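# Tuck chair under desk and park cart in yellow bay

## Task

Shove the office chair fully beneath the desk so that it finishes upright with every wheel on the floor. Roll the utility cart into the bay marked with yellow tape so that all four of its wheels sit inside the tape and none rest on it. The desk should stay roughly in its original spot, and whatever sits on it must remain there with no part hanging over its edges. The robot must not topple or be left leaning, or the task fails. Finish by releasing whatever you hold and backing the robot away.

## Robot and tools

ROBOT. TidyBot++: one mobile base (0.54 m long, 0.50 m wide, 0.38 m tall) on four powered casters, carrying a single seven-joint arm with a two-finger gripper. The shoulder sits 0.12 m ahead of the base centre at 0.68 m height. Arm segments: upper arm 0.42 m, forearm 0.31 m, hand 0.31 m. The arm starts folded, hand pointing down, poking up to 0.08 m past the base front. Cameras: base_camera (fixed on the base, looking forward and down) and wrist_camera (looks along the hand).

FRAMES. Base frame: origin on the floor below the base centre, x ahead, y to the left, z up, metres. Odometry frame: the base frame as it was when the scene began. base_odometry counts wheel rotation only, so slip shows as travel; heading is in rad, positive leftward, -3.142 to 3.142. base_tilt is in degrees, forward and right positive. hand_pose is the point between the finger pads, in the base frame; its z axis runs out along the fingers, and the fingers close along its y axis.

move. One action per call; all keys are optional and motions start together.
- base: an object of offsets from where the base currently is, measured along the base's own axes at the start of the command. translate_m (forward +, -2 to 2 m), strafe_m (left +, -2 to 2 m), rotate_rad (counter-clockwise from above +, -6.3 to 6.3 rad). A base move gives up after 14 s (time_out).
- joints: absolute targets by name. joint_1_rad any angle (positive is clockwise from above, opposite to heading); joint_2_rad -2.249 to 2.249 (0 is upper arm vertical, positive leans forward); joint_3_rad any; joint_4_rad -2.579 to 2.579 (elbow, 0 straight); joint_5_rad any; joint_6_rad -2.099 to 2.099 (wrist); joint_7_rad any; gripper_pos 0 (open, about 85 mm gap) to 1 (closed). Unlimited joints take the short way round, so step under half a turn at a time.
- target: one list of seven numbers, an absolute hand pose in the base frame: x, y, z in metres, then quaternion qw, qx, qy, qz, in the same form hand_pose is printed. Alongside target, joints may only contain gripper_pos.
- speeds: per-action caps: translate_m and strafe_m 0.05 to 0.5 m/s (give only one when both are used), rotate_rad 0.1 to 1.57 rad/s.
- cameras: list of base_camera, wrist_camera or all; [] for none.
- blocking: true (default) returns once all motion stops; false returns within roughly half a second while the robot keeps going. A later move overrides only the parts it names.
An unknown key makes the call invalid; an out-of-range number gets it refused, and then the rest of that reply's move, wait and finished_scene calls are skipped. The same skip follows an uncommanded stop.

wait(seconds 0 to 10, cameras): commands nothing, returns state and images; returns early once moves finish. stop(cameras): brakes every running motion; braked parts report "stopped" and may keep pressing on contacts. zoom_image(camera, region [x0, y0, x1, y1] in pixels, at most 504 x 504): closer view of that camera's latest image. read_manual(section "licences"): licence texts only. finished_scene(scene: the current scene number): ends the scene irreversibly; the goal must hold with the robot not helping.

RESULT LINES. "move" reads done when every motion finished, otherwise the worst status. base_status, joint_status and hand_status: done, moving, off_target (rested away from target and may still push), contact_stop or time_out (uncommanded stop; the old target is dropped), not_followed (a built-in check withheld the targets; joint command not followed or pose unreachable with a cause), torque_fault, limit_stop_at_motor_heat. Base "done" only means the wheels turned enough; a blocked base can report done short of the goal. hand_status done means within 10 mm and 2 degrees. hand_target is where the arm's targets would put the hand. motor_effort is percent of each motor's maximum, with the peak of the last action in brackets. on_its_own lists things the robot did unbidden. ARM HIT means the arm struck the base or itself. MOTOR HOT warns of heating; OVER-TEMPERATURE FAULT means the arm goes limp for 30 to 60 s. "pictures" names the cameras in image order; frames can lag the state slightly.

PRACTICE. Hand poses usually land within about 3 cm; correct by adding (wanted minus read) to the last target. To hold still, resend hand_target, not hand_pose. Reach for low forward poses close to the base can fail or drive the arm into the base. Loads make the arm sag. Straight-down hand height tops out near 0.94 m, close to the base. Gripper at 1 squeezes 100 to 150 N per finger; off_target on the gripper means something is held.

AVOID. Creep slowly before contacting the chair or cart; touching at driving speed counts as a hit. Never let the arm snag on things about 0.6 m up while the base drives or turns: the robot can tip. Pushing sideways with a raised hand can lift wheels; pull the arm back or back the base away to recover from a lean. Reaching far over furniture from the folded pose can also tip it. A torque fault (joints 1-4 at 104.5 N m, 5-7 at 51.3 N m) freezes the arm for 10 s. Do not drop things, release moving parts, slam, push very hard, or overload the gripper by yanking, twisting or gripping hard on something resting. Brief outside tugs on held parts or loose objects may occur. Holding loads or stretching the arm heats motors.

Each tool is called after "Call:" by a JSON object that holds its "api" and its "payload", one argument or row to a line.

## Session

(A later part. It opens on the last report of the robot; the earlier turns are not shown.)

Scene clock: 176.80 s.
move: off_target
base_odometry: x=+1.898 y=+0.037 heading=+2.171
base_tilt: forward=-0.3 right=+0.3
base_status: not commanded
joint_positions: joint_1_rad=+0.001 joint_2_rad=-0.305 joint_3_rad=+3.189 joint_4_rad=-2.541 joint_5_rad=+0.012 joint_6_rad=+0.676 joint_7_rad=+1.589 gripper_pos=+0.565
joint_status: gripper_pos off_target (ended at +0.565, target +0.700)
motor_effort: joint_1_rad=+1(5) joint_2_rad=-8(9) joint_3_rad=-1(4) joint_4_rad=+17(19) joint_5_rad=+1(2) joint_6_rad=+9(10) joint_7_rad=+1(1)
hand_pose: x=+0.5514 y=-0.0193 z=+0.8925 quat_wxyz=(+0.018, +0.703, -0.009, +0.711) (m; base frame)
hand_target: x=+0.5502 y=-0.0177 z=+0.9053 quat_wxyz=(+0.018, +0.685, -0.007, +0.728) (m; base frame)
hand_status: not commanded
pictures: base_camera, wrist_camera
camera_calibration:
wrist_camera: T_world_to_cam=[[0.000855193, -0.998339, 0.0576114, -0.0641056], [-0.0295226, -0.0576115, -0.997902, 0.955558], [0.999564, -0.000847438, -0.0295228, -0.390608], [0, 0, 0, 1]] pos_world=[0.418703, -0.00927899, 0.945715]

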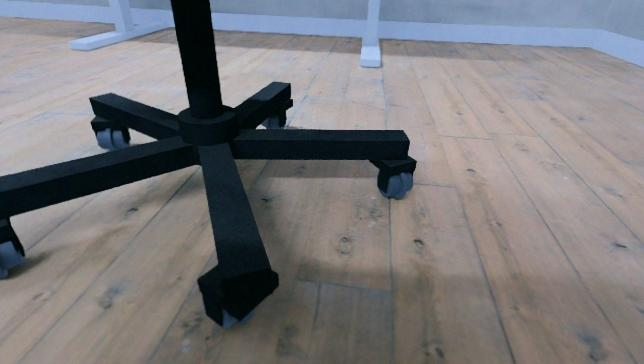

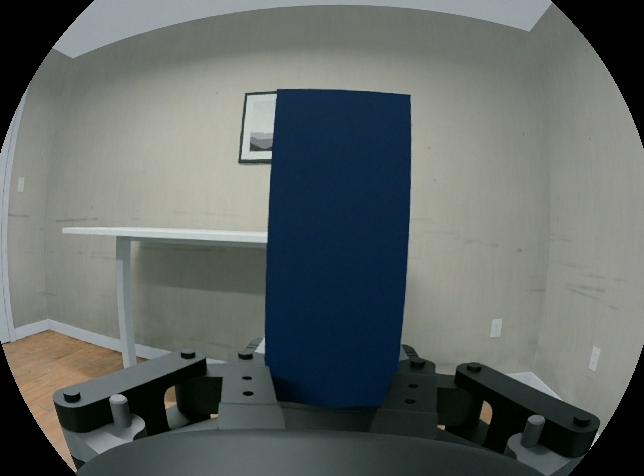

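Call:
{"api": "move", "payload": {
  "base": {"translate_m":-0.0246,"strafe_m":0.16,"rotate_rad":-0.204},
  "speeds": {"translate_m":0.1,"rotate_rad":0.125}
}}

Call:
{"api": "move", "payload": {
  "base": {"translate_m":-0.0246,"strafe_m":0.16,"rotate_rad":-0.204},
  "speeds": {"translate_m":0.1,"rotate_rad":0.125}
}}

Scene clock: 184.70 s.
move: done
base_odometry: x=+1.780 y=-0.074 heading=+1.966
base_tilt: forward=-0.3 right=+0.3
base_status: done
joint_positions: joint_1_rad=+0.001 joint_2_rad=-0.305 joint_3_rad=+3.188 joint_4_rad=-2.542 joint_5_rad=+0.012 joint_6_rad=+0.677 joint_7_rad=+1.589 gripper_pos=+0.566
joint_status: not commanded
motor_effort: joint_1_rad=+0(5) joint_2_rad=-9(10) joint_3_rad=-1(5) joint_4_rad=+16(21) joint_5_rad=+2(6) joint_6_rad=+9(10) joint_7_rad=+1(2)
hand_pose: x=+0.5513 y=-0.0192 z=+0.8923 quat_wxyz=(+0.019, +0.703, -0.009, +0.711) (m; base frame)
hand_target: x=+0.5502 y=-0.0177 z=+0.9053 quat_wxyz=(+0.018, +0.685, -0.007, +0.728) (m; base frame)
hand_status: not commanded
pictures: base_camera, wrist_camera
camera_calibration:
wrist_camera: T_world_to_cam=[[0.000879318, -0.998332, 0.0577306, -0.0641089], [-0.029168, -0.0577316, -0.997906, 0.955227], [0.999574, -0.000806407, -0.0291701, -0.390823], [0, 0, 0, 1]] pos_world=[0.418575, -0.00917033, 0.945527]

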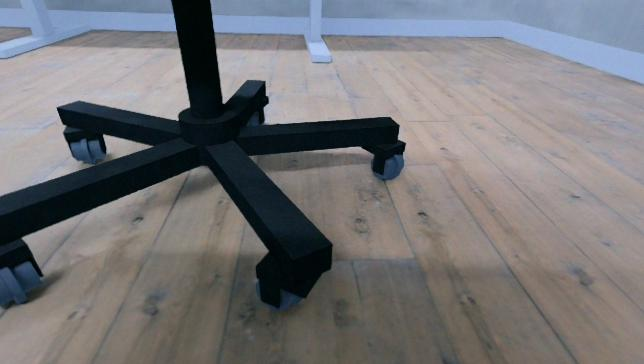

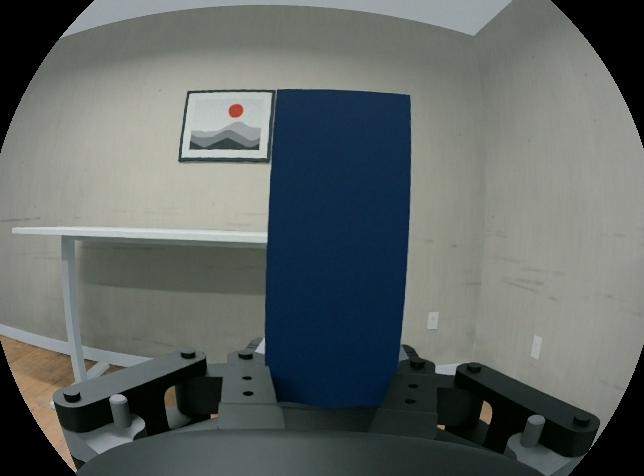

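Scene clock: 186.87 s.
move: done
base_odometry: x=+1.641 y=-0.158 heading=+1.762
base_tilt: forward=-0.3 right=+0.2
base_status: done
joint_positions: joint_1_rad=+0.004 joint_2_rad=-0.304 joint_3_rad=+3.190 joint_4_rad=-2.541 joint_5_rad=+0.012 joint_6_rad=+0.678 joint_7_rad=+1.589 gripper_pos=+0.566
joint_status: not commanded
motor_effort: joint_1_rad=-1(4) joint_2_rad=-9(10) joint_3_rad=-2(4) joint_4_rad=+15(22) joint_5_rad=+3(5) joint_6_rad=+9(10) joint_7_rad=+1(2)
hand_pose: x=+0.5515 y=-0.0211 z=+0.8924 quat_wxyz=(+0.020, +0.703, -0.011, +0.711) (m; base frame)
hand_target: x=+0.5502 y=-0.0177 z=+0.9053 quat_wxyz=(+0.018, +0.685, -0.007, +0.728) (m; base frame)
hand_status: not commanded
pictures: base_camera, wrist_camera
camera_calibration:
wrist_camera: T_world_to_cam=[[-0.00326913, -0.99836, 0.0571519, -0.0632024], [-0.0292596, -0.0570323, -0.997943, 0.955236], [0.999566, -0.00493465, -0.0290252, -0.391236], [0, 0, 0, 1]] pos_world=[0.41881, -0.0105502, 0.945527]

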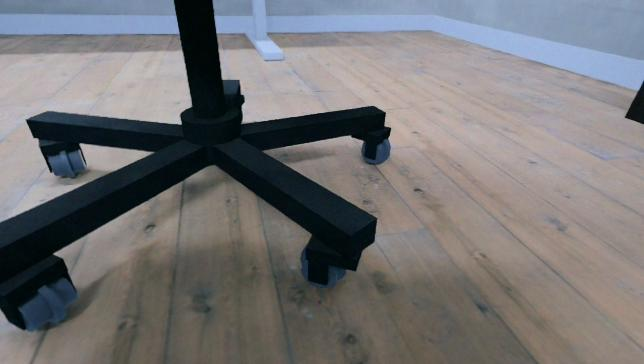

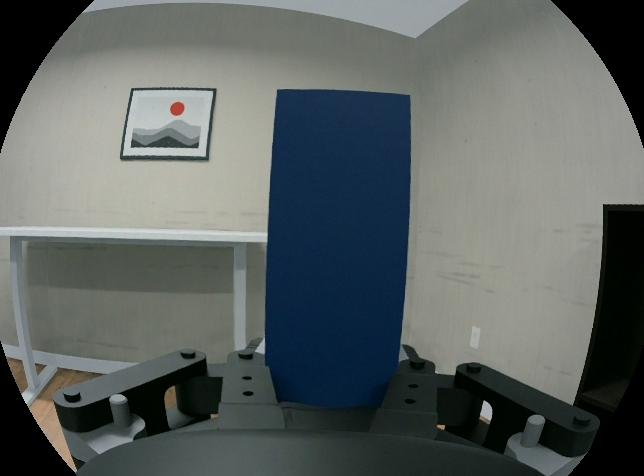

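Call:
{"api": "move", "payload": {
  "base": {"translate_m":-0.0246,"strafe_m":0.16,"rotate_rad":-0.204},
  "speeds": {"translate_m":0.1,"rotate_rad":0.125},
  "cameras": []
}}

Call:
{"api": "move", "payload": {
  "base": {"translate_m":-0.0246,"strafe_m":0.16,"rotate_rad":-0.204},
  "speeds": {"translate_m":0.1,"rotate_rad":0.125},
  "cameras": ["base_camera"]
}}

Call:
{"api": "move", "payload": {
  "base": {"translate_m":-0.0246,"strafe_m":0.16,"rotate_rad":-0.204},
  "speeds": {"translate_m":0.1,"rotate_rad":0.125},
  "cameras": []
}}

Call:
{"api": "move", "payload": {
  "base": {"translate_m":-0.0246,"strafe_m":0.16,"rotate_rad":-0.204},
  "speeds": {"translate_m":0.1,"rotate_rad":0.125},
  "cameras": ["base_camera"]
}}

Call:
{"api": "move", "payload": {
  "base": {"translate_m":-0.0246,"strafe_m":0.16,"rotate_rad":-0.204},
  "speeds": {"translate_m":0.1,"rotate_rad":0.125},
  "cameras": []
}}

Call:
{"api": "move", "payload": {
  "base": {"translate_m":-0.0246,"strafe_m":0.16,"rotate_rad":-0.204},
  "speeds": {"translate_m":0.1,"rotate_rad":0.125}
}}

Scene clock: 195.40 s.
move: done
base_odometry: x=+1.489 y=-0.213 heading=+1.557
base_tilt: forward=-0.3 right=+0.2
base_status: done
joint_positions: joint_1_rad=+0.006 joint_2_rad=-0.303 joint_3_rad=+3.192 joint_4_rad=-2.541 joint_5_rad=+0.012 joint_6_rad=+0.679 joint_7_rad=+1.589 gripper_pos=+0.566
joint_status: not commanded
motor_effort: joint_1_rad=-1(5) joint_2_rad=-9(10) joint_3_rad=-2(5) joint_4_rad=+16(21) joint_5_rad=+2(5) joint_6_rad=+9(10) joint_7_rad=+0(2)
hand_pose: x=+0.5518 y=-0.0227 z=+0.8924 quat_wxyz=(+0.021, +0.703, -0.012, +0.711) (m; base frame)
hand_target: x=+0.5502 y=-0.0177 z=+0.9053 quat_wxyz=(+0.018, +0.685, -0.007, +0.728) (m; base frame)
hand_status: not commanded
pictures: none
No camera images: "cameras" was empty.

Scene clock: 197.57 s.
move: done
base_odometry: x=+1.328 y=-0.235 heading=+1.352
base_tilt: forward=-0.3 right=+0.3
base_status: done
joint_positions: joint_1_rad=+0.008 joint_2_rad=-0.302 joint_3_rad=+3.193 joint_4_rad=-2.541 joint_5_rad=+0.012 joint_6_rad=+0.679 joint_7_rad=+1.589 gripper_pos=+0.566
joint_status: not commanded
motor_effort: joint_1_rad=-1(5) joint_2_rad=-10(10) joint_3_rad=-2(5) joint_4_rad=+16(21) joint_5_rad=+2(5) joint_6_rad=+9(10) joint_7_rad=-1(1)
hand_pose: x=+0.5518 y=-0.0244 z=+0.8924 quat_wxyz=(+0.022, +0.703, -0.013, +0.711) (m; base frame)
hand_target: x=+0.5502 y=-0.0177 z=+0.9053 quat_wxyz=(+0.018, +0.685, -0.007, +0.728) (m; base frame)
hand_status: not commanded
pictures: base_camera

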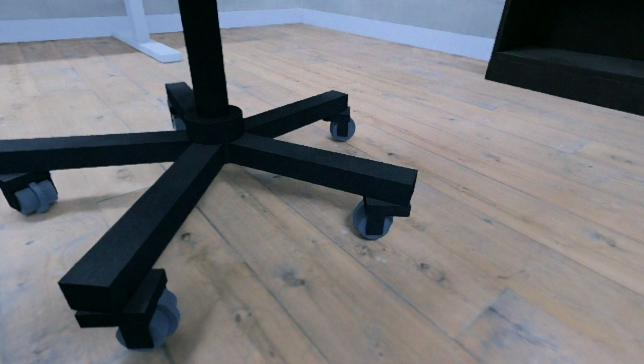

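Scene clock: 199.73 s.
move: done
base_odometry: x=+1.167 y=-0.224 heading=+1.147
base_tilt: forward=-0.3 right=+0.3
base_status: done
joint_positions: joint_1_rad=+0.010 joint_2_rad=-0.301 joint_3_rad=+3.195 joint_4_rad=-2.540 joint_5_rad=+0.012 joint_6_rad=+0.679 joint_7_rad=+1.589 gripper_pos=+0.566
joint_status: not commanded
motor_effort: joint_1_rad=-2(5) joint_2_rad=-10(11) joint_3_rad=-3(5) joint_4_rad=+15(21) joint_5_rad=+2(5) joint_6_rad=+9(10) joint_7_rad=-1(2)
hand_pose: x=+0.5520 y=-0.0265 z=+0.8924 quat_wxyz=(+0.023, +0.703, -0.015, +0.711) (m; base frame)
hand_target: x=+0.5502 y=-0.0177 z=+0.9053 quat_wxyz=(+0.018, +0.685, -0.007, +0.728) (m; base frame)
hand_status: not commanded
pictures: none
No camera images: "cameras" was empty.

Scene clock: 201.90 s.
move: done
base_odometry: x=+1.011 y=-0.181 heading=+0.942
base_tilt: forward=-0.3 right=+0.3
base_status: done
joint_positions: joint_1_rad=+0.013 joint_2_rad=-0.300 joint_3_rad=+3.197 joint_4_rad=-2.540 joint_5_rad=+0.012 joint_6_rad=+0.680 joint_7_rad=+1.589 gripper_pos=+0.566
joint_status: not commanded
motor_effort: joint_1_rad=-3(5) joint_2_rad=-10(11) joint_3_rad=-3(5) joint_4_rad=+16(21) joint_5_rad=+2(5) joint_6_rad=+9(10) joint_7_rad=-2(2)
hand_pose: x=+0.5523 y=-0.0285 z=+0.8924 quat_wxyz=(+0.025, +0.703, -0.017, +0.711) (m; base frame)
hand_target: x=+0.5502 y=-0.0177 z=+0.9053 quat_wxyz=(+0.018, +0.685, -0.007, +0.728) (m; base frame)
hand_status: not commanded
pictures: base_camera

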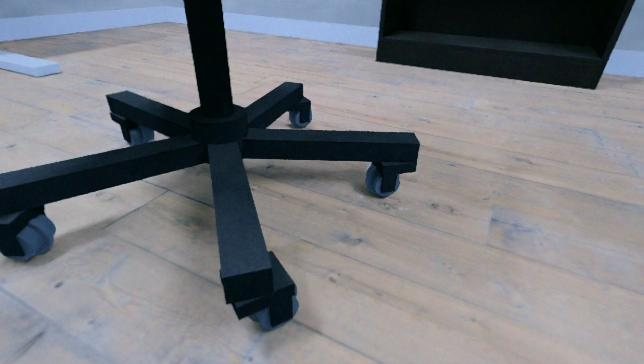

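Scene clock: 204.07 s.
move: done
base_odometry: x=+0.867 y=-0.106 heading=+0.737
base_tilt: forward=-0.3 right=+0.3
base_status: done
joint_positions: joint_1_rad=+0.013 joint_2_rad=-0.299 joint_3_rad=+3.199 joint_4_rad=-2.539 joint_5_rad=+0.012 joint_6_rad=+0.681 joint_7_rad=+1.589 gripper_pos=+0.566
joint_status: not commanded
motor_effort: joint_1_rad=-2(6) joint_2_rad=-10(11) joint_3_rad=-3(6) joint_4_rad=+16(21) joint_5_rad=+2(5) joint_6_rad=+9(10) joint_7_rad=-2(2)
hand_pose: x=+0.5525 y=-0.0296 z=+0.8924 quat_wxyz=(+0.025, +0.703, -0.018, +0.711) (m; base frame)
hand_target: x=+0.5502 y=-0.0177 z=+0.9053 quat_wxyz=(+0.018, +0.685, -0.007, +0.728) (m; base frame)
hand_status: not commanded
pictures: none
No camera images: "cameras" was empty.

Scene clock: 206.23 s.
move: done
base_odometry: x=+0.741 y=-0.004 heading=+0.533
base_tilt: forward=-0.3 right=+0.3
base_status: done
joint_positions: joint_1_rad=+0.014 joint_2_rad=-0.300 joint_3_rad=+3.200 joint_4_rad=-2.540 joint_5_rad=+0.011 joint_6_rad=+0.681 joint_7_rad=+1.589 gripper_pos=+0.566
joint_status: not commanded
motor_effort: joint_1_rad=-1(6) joint_2_rad=-9(11) joint_3_rad=-2(6) joint_4_rad=+17(21) joint_5_rad=+1(5) joint_6_rad=+9(11) joint_7_rad=-2(2)
hand_pose: x=+0.5521 y=-0.0303 z=+0.8924 quat_wxyz=(+0.026, +0.703, -0.019, +0.711) (m; base frame)
hand_target: x=+0.5502 y=-0.0177 z=+0.9053 quat_wxyz=(+0.018, +0.685, -0.007, +0.728) (m; base frame)
hand_status: not commanded
pictures: base_camera, wrist_camera
camera_calibration:
wrist_camera: T_world_to_cam=[[-0.0232681, -0.998257, 0.0542288, -0.0588086], [-0.0296821, -0.0535298, -0.998125, 0.955291], [0.999289, -0.0248341, -0.0283848, -0.392831], [0, 0, 0, 1]] pos_world=[0.419539, -0.0173253, 0.945538]

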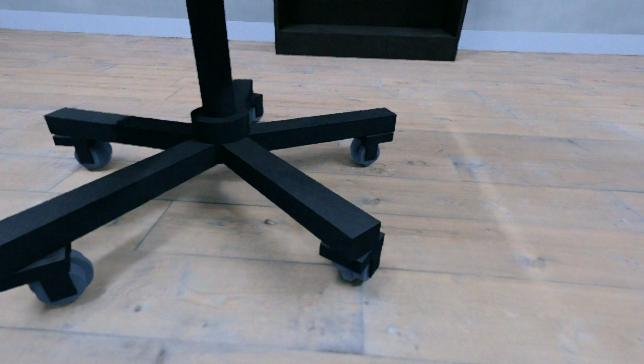

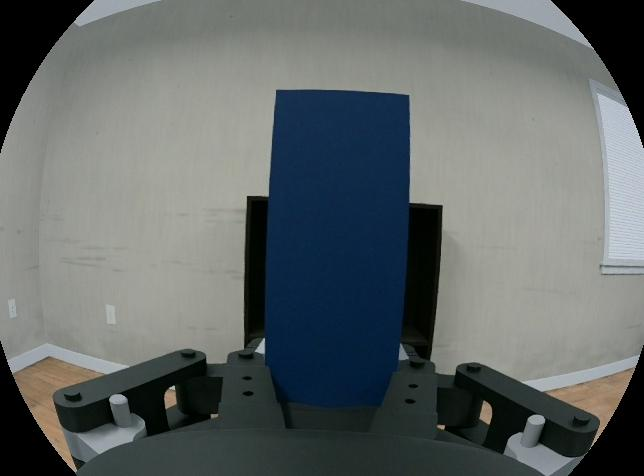

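Call:
{"api": "move", "payload": {
  "base": {"translate_m":-0.22,"strafe_m":0.72},
  "speeds": {"strafe_m":0.1}
}}

Scene clock: 221.97 s.
move: done
base_odometry: x=+0.186 y=+0.504 heading=+0.532
base_tilt: forward=-0.3 right=+0.3
base_status: done
joint_positions: joint_1_rad=+0.038 joint_2_rad=-0.301 joint_3_rad=+3.230 joint_4_rad=-2.541 joint_5_rad=+0.010 joint_6_rad=+0.682 joint_7_rad=+1.596 gripper_pos=+0.567
joint_status: not commanded
motor_effort: joint_1_rad=-4(13) joint_2_rad=-6(11) joint_3_rad=-5(13) joint_4_rad=+19(20) joint_5_rad=+3(6) joint_6_rad=+9(10) joint_7_rad=-1(7)
hand_pose: x=+0.5497 y=-0.0554 z=+0.8925 quat_wxyz=(+0.044, +0.702, -0.038, +0.710) (m; base frame)
hand_target: x=+0.5502 y=-0.0177 z=+0.9053 quat_wxyz=(+0.018, +0.685, -0.007, +0.728) (m; base frame)
hand_status: not commanded
pictures: base_camera, wrist_camera
camera_calibration:
wrist_camera: T_world_to_cam=[[-0.0769981, -0.995693, 0.0516337, -0.0518566], [-0.0315121, -0.0493312, -0.998285, 0.955319], [0.996533, -0.0784931, -0.027578, -0.393269], [0, 0, 0, 1]] pos_world=[0.418017, -0.0353751, 0.945513]

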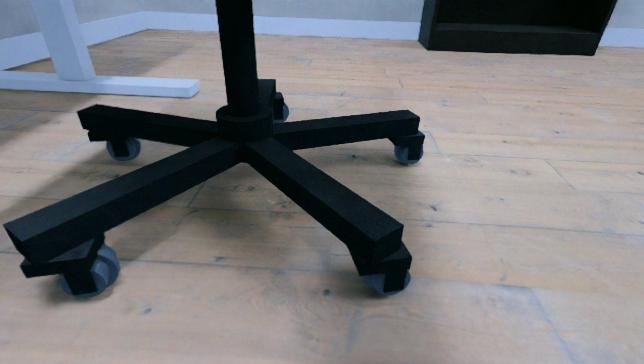

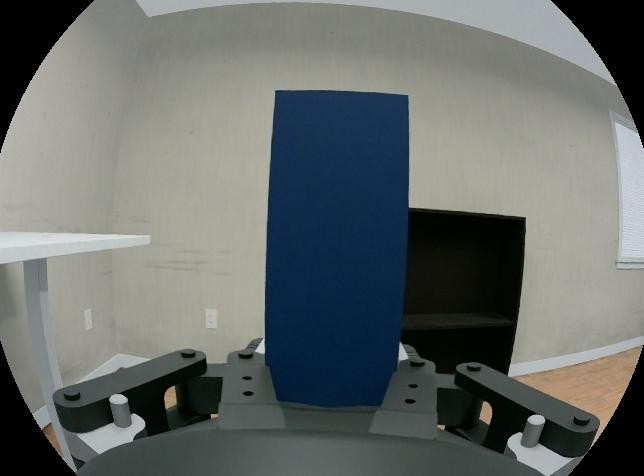

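Call:
{"api": "move", "payload": {
  "joints": {"gripper_pos":0},
  "cameras": []
}}

Call:
{"api": "move", "payload": {
  "base": {"translate_m":-0.25},
  "speeds": {"translate_m":0.2},
  "cameras": ["wrist_camera"]
}}

Call:
{"api": "move", "payload": {
  "base": {"strafe_m":-0.55},
  "joints": {"joint_2_rad":0,"joint_1_rad":3.12,"joint_4_rad":-2.5,"joint_6_rad":-0.5},
  "cameras": ["base_camera"]
}}

Call:
{"api": "move", "payload": {
  "base": {"translate_m":1.0,"strafe_m":-0.29,"rotate_rad":1.57},
  "cameras": ["base_camera"]
}}

Scene clock: 229.67 s.
move: done
base_odometry: x=+0.186 y=+0.504 heading=+0.532
base_tilt: forward=-0.3 right=+0.2
base_status: not commanded
joint_positions: joint_1_rad=+0.012 joint_2_rad=-0.301 joint_3_rad=+3.201 joint_4_rad=-2.541 joint_5_rad=+0.010 joint_6_rad=+0.682 joint_7_rad=+1.596 gripper_pos=+0.000
joint_status: all done
motor_effort: joint_1_rad=+1(4) joint_2_rad=-7(9) joint_3_rad=+0(6) joint_4_rad=+19(19) joint_5_rad=+0(3) joint_6_rad=+9(10) joint_7_rad=+0(1)
hand_pose: x=+0.5517 y=-0.0303 z=+0.8926 quat_wxyz=(+0.028, +0.702, -0.017, +0.711) (m; base frame)
hand_target: x=+0.5502 y=-0.0177 z=+0.9053 quat_wxyz=(+0.018, +0.685, -0.007, +0.728) (m; base frame)
hand_status: not commanded
pictures: none
No camera images: "cameras" was empty.

Scene clock: 231.63 s.
move: done
base_odometry: x=-0.030 y=+0.377 heading=+0.532
base_tilt: forward=-0.3 right=+0.3
base_status: done
joint_positions: joint_1_rad=+0.012 joint_2_rad=-0.303 joint_3_rad=+3.201 joint_4_rad=-2.541 joint_5_rad=+0.010 joint_6_rad=+0.682 joint_7_rad=+1.596 gripper_pos=+0.000
joint_status: not commanded
motor_effort: joint_1_rad=+1(1) joint_2_rad=-7(11) joint_3_rad=+0(1) joint_4_rad=+18(19) joint_5_rad=+0(0) joint_6_rad=+9(9) joint_7_rad=+0(0)
hand_pose: x=+0.5514 y=-0.0302 z=+0.8934 quat_wxyz=(+0.028, +0.702, -0.016, +0.712) (m; base frame)
hand_target: x=+0.5502 y=-0.0177 z=+0.9053 quat_wxyz=(+0.018, +0.685, -0.007, +0.728) (m; base frame)
hand_status: not commanded
pictures: wrist_camera
camera_calibration:
wrist_camera: T_world_to_cam=[[-0.0231946, -0.997914, 0.0602462, -0.0641338], [-0.0270527, -0.0596139, -0.997855, 0.954377], [0.999365, -0.0247747, -0.0256136, -0.394634], [0, 0, 0, 1]] pos_world=[0.418715, -0.0168828, 0.946086]

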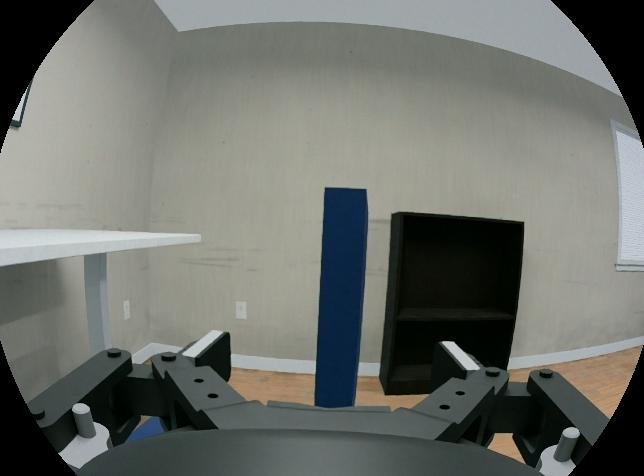

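Scene clock: 235.57 s.
move: done
base_odometry: x=+0.249 y=-0.097 heading=+0.531
base_tilt: forward=-0.3 right=+0.3
base_status: done
joint_positions: joint_1_rad=+3.105 joint_2_rad=-0.020 joint_3_rad=+3.195 joint_4_rad=-2.518 joint_5_rad=+0.010 joint_6_rad=-0.422 joint_7_rad=+1.596 gripper_pos=+0.000
joint_status: all done
motor_effort: joint_1_rad=+1(3) joint_2_rad=-11(14) joint_3_rad=+0(1) joint_4_rad=+11(19) joint_5_rad=+0(1) joint_6_rad=+2(10) joint_7_rad=+0(1)
hand_pose: x=-0.1301 y=+0.0040 z=+0.5473 quat_wxyz=(+0.111, +0.009, -0.994, -0.004) (m; base frame)
hand_target: x=-0.1135 y=+0.0059 z=+0.5426 quat_wxyz=(+0.071, +0.002, -0.997, -0.005) (m; base frame)
hand_status: not commanded
pictures: base_camera

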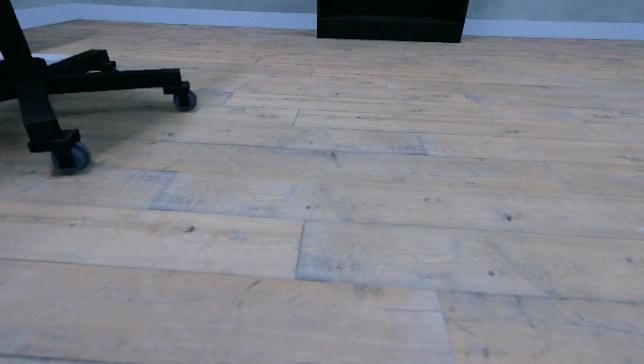

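Scene clock: 239.37 s.
move: done
base_odometry: x=+1.258 y=+0.160 heading=+2.102
base_tilt: forward=-0.3 right=+0.3
base_status: done
joint_positions: joint_1_rad=+3.109 joint_2_rad=-0.014 joint_3_rad=+3.195 joint_4_rad=-2.512 joint_5_rad=+0.010 joint_6_rad=-0.426 joint_7_rad=+1.596 gripper_pos=+0.000
joint_status: not commanded
motor_effort: joint_1_rad=+1(2) joint_2_rad=-11(12) joint_3_rad=+0(1) joint_4_rad=+11(12) joint_5_rad=+0(1) joint_6_rad=+2(3) joint_7_rad=+0(0)
hand_pose: x=-0.1317 y=+0.0051 z=+0.5472 quat_wxyz=(+0.109, +0.007, -0.994, -0.005) (m; base frame)
hand_target: x=-0.1135 y=+0.0059 z=+0.5426 quat_wxyz=(+0.071, +0.002, -0.997, -0.005) (m; base frame)
hand_status: not commanded
pictures: base_camera

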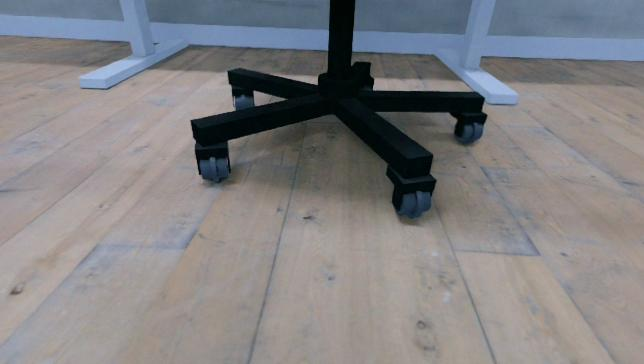

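Call:
{"api": "move", "payload": {
  "base": {"translate_m":0.33,"strafe_m":-0.04},
  "speeds": {"translate_m":0.25},
  "cameras": []
}}

Call:
{"api": "move", "payload": {
  "base": {"translate_m":0.35},
  "speeds": {"translate_m":0.08},
  "cameras": ["base_camera"]
}}

Scene clock: 244.70 s.
move: done
base_odometry: x=+1.126 y=+0.465 heading=+2.102
base_tilt: forward=-0.3 right=+0.3
base_status: done
joint_positions: joint_1_rad=+3.109 joint_2_rad=-0.012 joint_3_rad=+3.195 joint_4_rad=-2.510 joint_5_rad=+0.010 joint_6_rad=-0.430 joint_7_rad=+1.596 gripper_pos=+0.000
joint_status: not commanded
motor_effort: joint_1_rad=+1(2) joint_2_rad=-11(13) joint_3_rad=-1(1) joint_4_rad=+11(13) joint_5_rad=+0(0) joint_6_rad=+2(3) joint_7_rad=+0(0)
hand_pose: x=-0.1311 y=+0.0051 z=+0.5468 quat_wxyz=(+0.106, +0.007, -0.994, -0.005) (m; base frame)
hand_target: x=-0.1135 y=+0.0059 z=+0.5426 quat_wxyz=(+0.071, +0.002, -0.997, -0.005) (m; base frame)
hand_status: not commanded
pictures: none
No camera images: "cameras" was empty.

Scene clock: 249.57 s.
move: done
base_odometry: x=+0.949 y=+0.767 heading=+2.102
base_tilt: forward=-0.3 right=+0.3
base_status: done
joint_positions: joint_1_rad=+3.109 joint_2_rad=-0.010 joint_3_rad=+3.195 joint_4_rad=-2.508 joint_5_rad=+0.010 joint_6_rad=-0.432 joint_7_rad=+1.596 gripper_pos=+0.000
joint_status: not commanded
motor_effort: joint_1_rad=+1(2) joint_2_rad=-11(13) joint_3_rad=+0(1) joint_4_rad=+11(12) joint_5_rad=+0(1) joint_6_rad=+2(3) joint_7_rad=+0(0)
hand_pose: x=-0.1314 y=+0.0051 z=+0.5466 quat_wxyz=(+0.105, +0.007, -0.994, -0.005) (m; base frame)
hand_target: x=-0.1135 y=+0.0059 z=+0.5426 quat_wxyz=(+0.071, +0.002, -0.997, -0.005) (m; base frame)
hand_status: not commanded
pictures: base_camera

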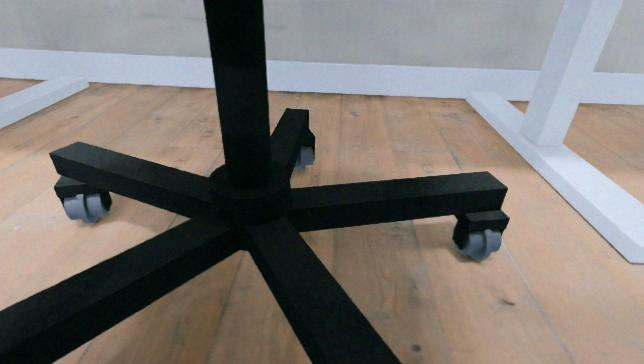

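Call:
{"api": "move", "payload": {
  "base": {"translate_m":0.16},
  "speeds": {"translate_m":0.06},
  "cameras": ["base_camera"]
}}

Call:
{"api": "move", "payload": {
  "base": {"translate_m":0.06},
  "speeds": {"translate_m":0.05},
  "cameras": ["base_camera"]
}}

Scene clock: 255.67 s.
move: done
base_odometry: x=+0.868 y=+0.905 heading=+2.102
base_tilt: forward=-0.3 right=+0.3
base_status: done
joint_positions: joint_1_rad=+3.109 joint_2_rad=-0.009 joint_3_rad=+3.195 joint_4_rad=-2.508 joint_5_rad=+0.010 joint_6_rad=-0.432 joint_7_rad=+1.596 gripper_pos=+0.000
joint_status: not commanded
motor_effort: joint_1_rad=+1(2) joint_2_rad=-11(13) joint_3_rad=+0(1) joint_4_rad=+11(13) joint_5_rad=+0(0) joint_6_rad=+2(3) joint_7_rad=+0(0)
hand_pose: x=-0.1314 y=+0.0051 z=+0.5466 quat_wxyz=(+0.105, +0.007, -0.994, -0.005) (m; base frame)
hand_target: x=-0.1135 y=+0.0059 z=+0.5426 quat_wxyz=(+0.071, +0.002, -0.997, -0.005) (m; base frame)
hand_status: not commanded
pictures: base_camera

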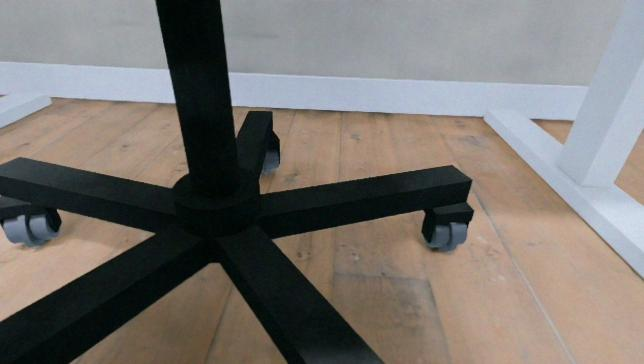

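Scene clock: 257.33 s.
move: done
base_odometry: x=+0.837 y=+0.957 heading=+2.102
base_tilt: forward=-0.3 right=+0.3
base_status: done
joint_positions: joint_1_rad=+3.109 joint_2_rad=-0.009 joint_3_rad=+3.195 joint_4_rad=-2.507 joint_5_rad=+0.010 joint_6_rad=-0.432 joint_7_rad=+1.596 gripper_pos=+0.000
joint_status: not commanded
motor_effort: joint_1_rad=+1(1) joint_2_rad=-11(13) joint_3_rad=-1(1) joint_4_rad=+11(13) joint_5_rad=+0(0) joint_6_rad=+2(3) joint_7_rad=+0(0)
hand_pose: x=-0.1314 y=+0.0051 z=+0.5465 quat_wxyz=(+0.105, +0.007, -0.994, -0.005) (m; base frame)
hand_target: x=-0.1135 y=+0.0059 z=+0.5426 quat_wxyz=(+0.071, +0.002, -0.997, -0.005) (m; base frame)
hand_status: not commanded
pictures: base_camera

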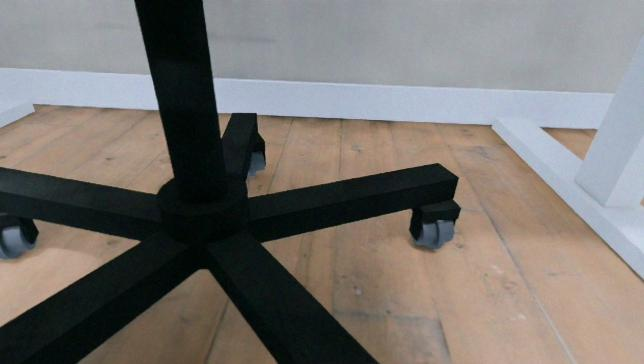

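Call:
{"api": "move", "payload": {
  "base": {"translate_m":-0.6},
  "cameras": []
}}

Call:
{"api": "move", "payload": {
  "joints": {"joint_1_rad":0,"joint_2_rad":-0.32,"joint_6_rad":0.3}
}}

Scene clock: 261.97 s.
move: done
base_odometry: x=+1.141 y=+0.439 heading=+2.102
base_tilt: forward=-0.3 right=+0.3
base_status: done
joint_positions: joint_1_rad=+3.110 joint_2_rad=-0.004 joint_3_rad=+3.194 joint_4_rad=-2.501 joint_5_rad=+0.010 joint_6_rad=-0.435 joint_7_rad=+1.596 gripper_pos=+0.000
joint_status: not commanded
motor_effort: joint_1_rad=+1(2) joint_2_rad=-11(13) joint_3_rad=+0(1) joint_4_rad=+11(13) joint_5_rad=+0(1) joint_6_rad=+2(3) joint_7_rad=+0(0)
hand_pose: x=-0.1333 y=+0.0053 z=+0.5467 quat_wxyz=(+0.104, +0.006, -0.995, -0.005) (m; base frame)
hand_target: x=-0.1135 y=+0.0059 z=+0.5426 quat_wxyz=(+0.071, +0.002, -0.997, -0.005) (m; base frame)
hand_status: not commanded
pictures: none
No camera images: "cameras" was empty.

Scene clock: 265.90 s.
move: done
base_odometry: x=+1.141 y=+0.439 heading=+2.102
base_tilt: forward=-0.3 right=+0.3
base_status: not commanded
joint_positions: joint_1_rad=+0.015 joint_2_rad=-0.308 joint_3_rad=+3.194 joint_4_rad=-2.501 joint_5_rad=+0.010 joint_6_rad=+0.227 joint_7_rad=+1.596 gripper_pos=+0.000
joint_status: all done
motor_effort: joint_1_rad=+1(2) joint_2_rad=-7(12) joint_3_rad=+0(1) joint_4_rad=+18(19) joint_5_rad=+0(0) joint_6_rad=+8(9) joint_7_rad=+0(0)
hand_pose: x=+0.5339 y=-0.0265 z=+0.7798 quat_wxyz=(+0.020, +0.832, -0.016, +0.554) (m; base frame)
hand_target: x=+0.5412 y=-0.0174 z=+0.8067 quat_wxyz=(+0.014, +0.808, -0.008, +0.590) (m; base frame)
hand_status: not commanded
pictures: base_camera, wrist_camera
camera_calibration:
wrist_camera: T_world_to_cam=[[0.00481684, -0.999151, 0.0409264, -0.0539345], [-0.421515, -0.0391419, -0.905976, 0.980274], [0.906809, -0.0128871, -0.421345, -0.0216891], [0, 0, 0, 1]] pos_world=[0.433128, -0.0157983, 0.881174]

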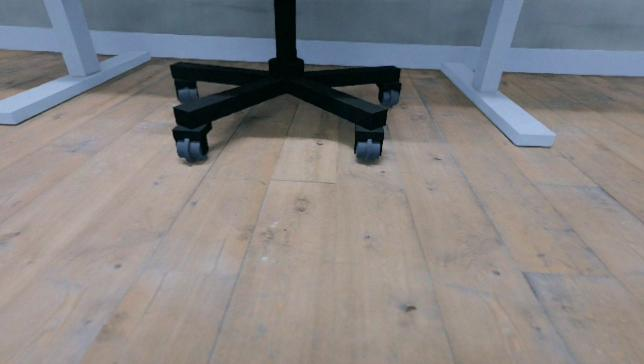

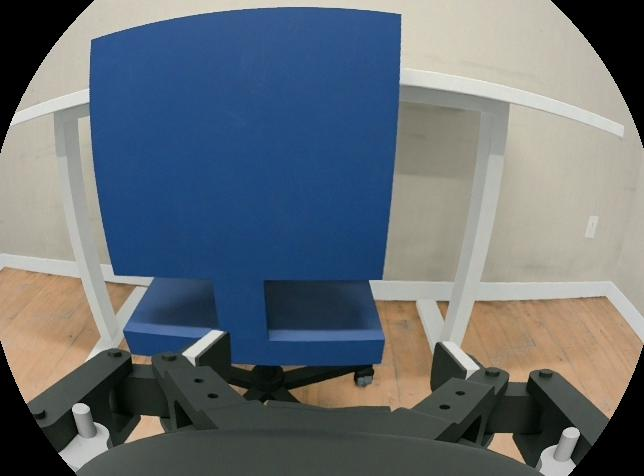

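Call:
{"api": "move", "payload": {
  "joints": {"joint_2_rad":0,"joint_4_rad":-1.1,"joint_6_rad":-0.9},
  "cameras": ["wrist_camera"]
}}

Scene clock: 274.80 s.
move: done
base_odometry: x=+1.141 y=+0.439 heading=+2.102
base_tilt: forward=-0.3 right=+0.3
base_status: not commanded
joint_positions: joint_1_rad=+0.015 joint_2_rad=-0.024 joint_3_rad=+3.194 joint_4_rad=-1.115 joint_5_rad=+0.010 joint_6_rad=-0.820 joint_7_rad=+1.596 gripper_pos=+0.000
joint_status: all done
motor_effort: joint_1_rad=+1(2) joint_2_rad=-19(20) joint_3_rad=+0(1) joint_4_rad=+20(23) joint_5_rad=+0(0) joint_6_rad=+8(10) joint_7_rad=+0(0)
hand_pose: x=+0.6806 y=-0.0395 z=+1.1432 quat_wxyz=(+0.031, +0.817, -0.017, +0.576) (m; base frame)
hand_target: x=+0.6821 y=-0.0269 z=+1.1156 quat_wxyz=(+0.023, +0.841, -0.011, +0.540) (m; base frame)
hand_status: not commanded
pictures: wrist_camera
camera_calibration:
wrist_camera: T_world_to_cam=[[-0.0111044, -0.998151, 0.0597571, -0.0931968], [-0.373552, -0.0512932, -0.92619, 1.36084], [0.927543, -0.0326071, -0.372291, -0.0726569], [0, 0, 0, 1]] pos_world=[0.574701, -0.0255919, 1.23891]

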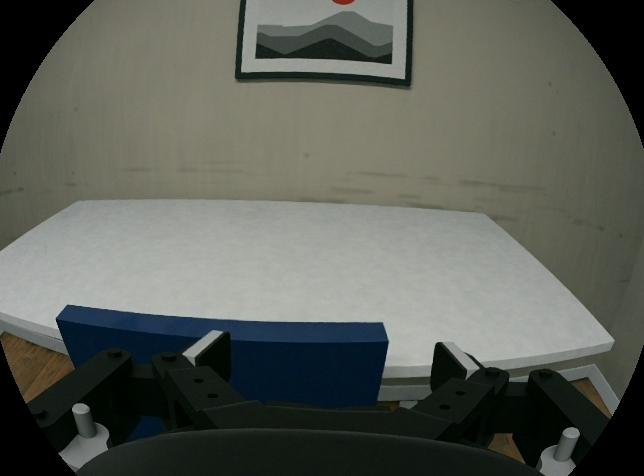

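Call:
{"api": "move", "payload": {
  "joints": {"joint_1_rad":3.12,"joint_2_rad":0,"joint_4_rad":-2.5,"joint_6_rad":-0.5},
  "cameras": []
}}

Call:
{"api": "move", "payload": {
  "base": {"translate_m":0.5},
  "speeds": {"translate_m":0.25},
  "cameras": []
}}

Call:
{"api": "move", "payload": {
  "base": {"translate_m":0.125},
  "speeds": {"translate_m":0.05},
  "cameras": ["base_camera"]
}}

Call:
{"api": "move", "payload": {
  "base": {"translate_m":-0.6},
  "cameras": ["base_camera"]
}}

Call:
{"api": "move", "payload": {
  "joints": {"joint_1_rad":0,"joint_2_rad":0,"joint_4_rad":-1.1,"joint_6_rad":-0.9}
}}

Scene clock: 282.43 s.
move: done
base_odometry: x=+1.141 y=+0.439 heading=+2.102
base_tilt: forward=-0.3 right=+0.3
base_status: not commanded
joint_positions: joint_1_rad=+3.105 joint_2_rad=-0.015 joint_3_rad=+3.194 joint_4_rad=-2.479 joint_5_rad=+0.010 joint_6_rad=-0.574 joint_7_rad=+1.596 gripper_pos=+0.000
joint_status: all done
motor_effort: joint_1_rad=+1(3) joint_2_rad=-11(22) joint_3_rad=+0(1) joint_4_rad=+11(21) joint_5_rad=+0(1) joint_6_rad=+1(9) joint_7_rad=+0(0)
hand_pose: x=-0.1046 y=+0.0037 z=+0.5480 quat_wxyz=(+0.052, +0.009, -0.999, -0.004) (m; base frame)
hand_target: x=-0.1135 y=+0.0059 z=+0.5425 quat_wxyz=(+0.071, +0.002, -0.997, -0.005) (m; base frame)
hand_status: not commanded
pictures: none
No camera images: "cameras" was empty.

Scene clock: 285.23 s.
move: done
base_odometry: x=+0.888 y=+0.871 heading=+2.102
base_tilt: forward=-0.3 right=+0.3
base_status: done
joint_positions: joint_1_rad=+3.107 joint_2_rad=-0.009 joint_3_rad=+3.194 joint_4_rad=-2.488 joint_5_rad=+0.010 joint_6_rad=-0.569 joint_7_rad=+1.596 gripper_pos=+0.000
joint_status: not commanded
motor_effort: joint_1_rad=+1(2) joint_2_rad=-11(13) joint_3_rad=+0(1) joint_4_rad=+11(13) joint_5_rad=+0(0) joint_6_rad=+1(2) joint_7_rad=+0(0)
hand_pose: x=-0.1005 y=+0.0042 z=+0.5448 quat_wxyz=(+0.047, +0.008, -0.999, -0.004) (m; base frame)
hand_target: x=-0.1135 y=+0.0059 z=+0.5425 quat_wxyz=(+0.071, +0.002, -0.997, -0.005) (m; base frame)
hand_status: not commanded
pictures: none
No camera images: "cameras" was empty.

Scene clock: 288.17 s.
move: done
base_odometry: x=+0.825 y=+0.978 heading=+2.102
base_tilt: forward=-0.3 right=+0.3
base_status: done
joint_positions: joint_1_rad=+3.107 joint_2_rad=-0.008 joint_3_rad=+3.194 joint_4_rad=-2.488 joint_5_rad=+0.010 joint_6_rad=-0.568 joint_7_rad=+1.596 gripper_pos=+0.000
joint_status: not commanded
motor_effort: joint_1_rad=+1(2) joint_2_rad=-10(13) joint_3_rad=+0(1) joint_4_rad=+10(12) joint_5_rad=+0(1) joint_6_rad=+1(2) joint_7_rad=+0(0)
hand_pose: x=-0.1005 y=+0.0042 z=+0.5447 quat_wxyz=(+0.047, +0.008, -0.999, -0.004) (m; base frame)
hand_target: x=-0.1135 y=+0.0059 z=+0.5425 quat_wxyz=(+0.071, +0.002, -0.997, -0.005) (m; base frame)
hand_status: not commanded
pictures: base_camera

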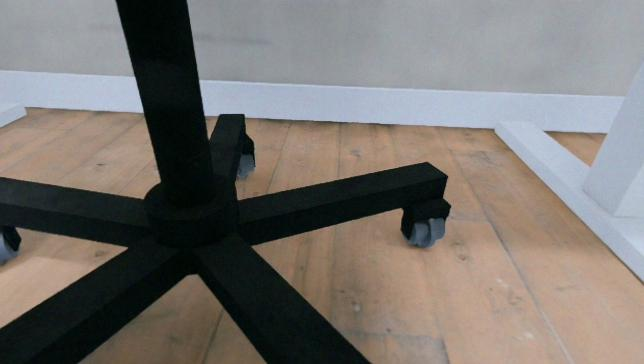

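Scene clock: 290.70 s.
move: done
base_odometry: x=+1.129 y=+0.461 heading=+2.103
base_tilt: forward=-0.3 right=+0.3
base_status: done
joint_positions: joint_1_rad=+3.108 joint_2_rad=-0.004 joint_3_rad=+3.194 joint_4_rad=-2.493 joint_5_rad=+0.010 joint_6_rad=-0.563 joint_7_rad=+1.596 gripper_pos=+0.000
joint_status: not commanded
motor_effort: joint_1_rad=+1(2) joint_2_rad=-11(13) joint_3_rad=+0(1) joint_4_rad=+10(12) joint_5_rad=+0(1) joint_6_rad=+1(2) joint_7_rad=+0(0)
hand_pose: x=-0.0985 y=+0.0044 z=+0.5427 quat_wxyz=(+0.045, +0.007, -0.999, -0.004) (m; base frame)
hand_target: x=-0.1135 y=+0.0059 z=+0.5425 quat_wxyz=(+0.071, +0.002, -0.997, -0.005) (m; base frame)
hand_status: not commanded
pictures: base_camera

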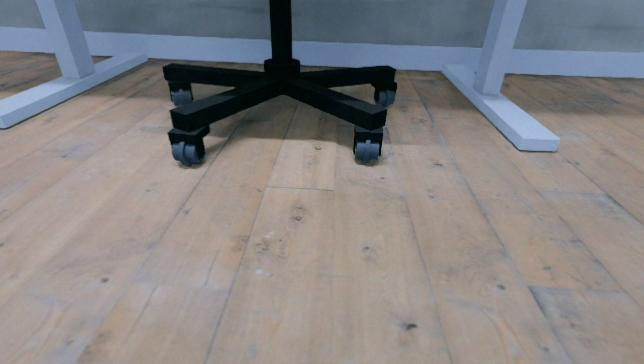

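Scene clock: 294.63 s.
move: done
base_odometry: x=+1.129 y=+0.461 heading=+2.103
base_tilt: forward=-0.3 right=+0.3
base_status: not commanded
joint_positions: joint_1_rad=+0.013 joint_2_rad=-0.004 joint_3_rad=+3.193 joint_4_rad=-1.116 joint_5_rad=+0.010 joint_6_rad=-0.821 joint_7_rad=+1.596 gripper_pos=+0.000
joint_status: all done
motor_effort: joint_1_rad=+1(3) joint_2_rad=-20(24) joint_3_rad=-1(2) joint_4_rad=+20(21) joint_5_rad=+0(1) joint_6_rad=+8(9) joint_7_rad=+0(0)
hand_pose: x=+0.6896 y=-0.0379 z=+1.1316 quat_wxyz=(+0.031, +0.823, -0.015, +0.567) (m; base frame)
hand_target: x=+0.6821 y=-0.0269 z=+1.1156 quat_wxyz=(+0.023, +0.841, -0.011, +0.540) (m; base frame)
hand_status: not commanded
pictures: base_camera, wrist_camera
camera_calibration:
wrist_camera: T_world_to_cam=[[-0.00668293, -0.9982, 0.0595966, -0.0935868], [-0.392906, -0.0521836, -0.918097, 1.35765], [0.919554, -0.0295514, -0.39185, -0.0575935], [0, 0, 0, 1]] pos_world=[0.585763, -0.0242735, 1.22946]

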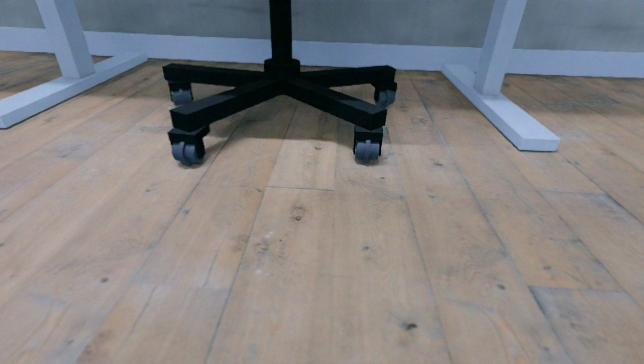

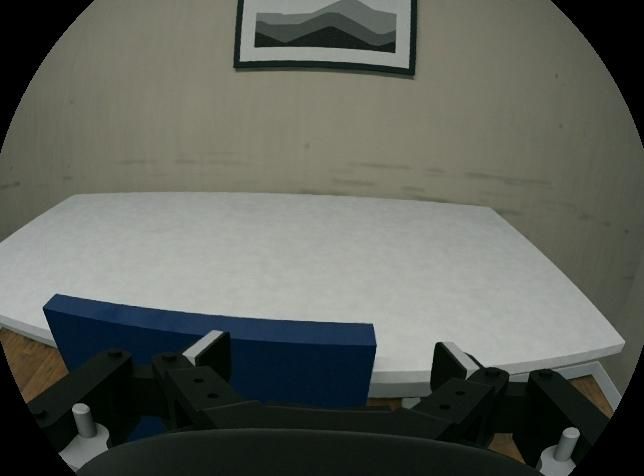

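Call:
{"api": "finished_scene", "payload": {
  "scene": 2
}}

The scene is finished: the task was done.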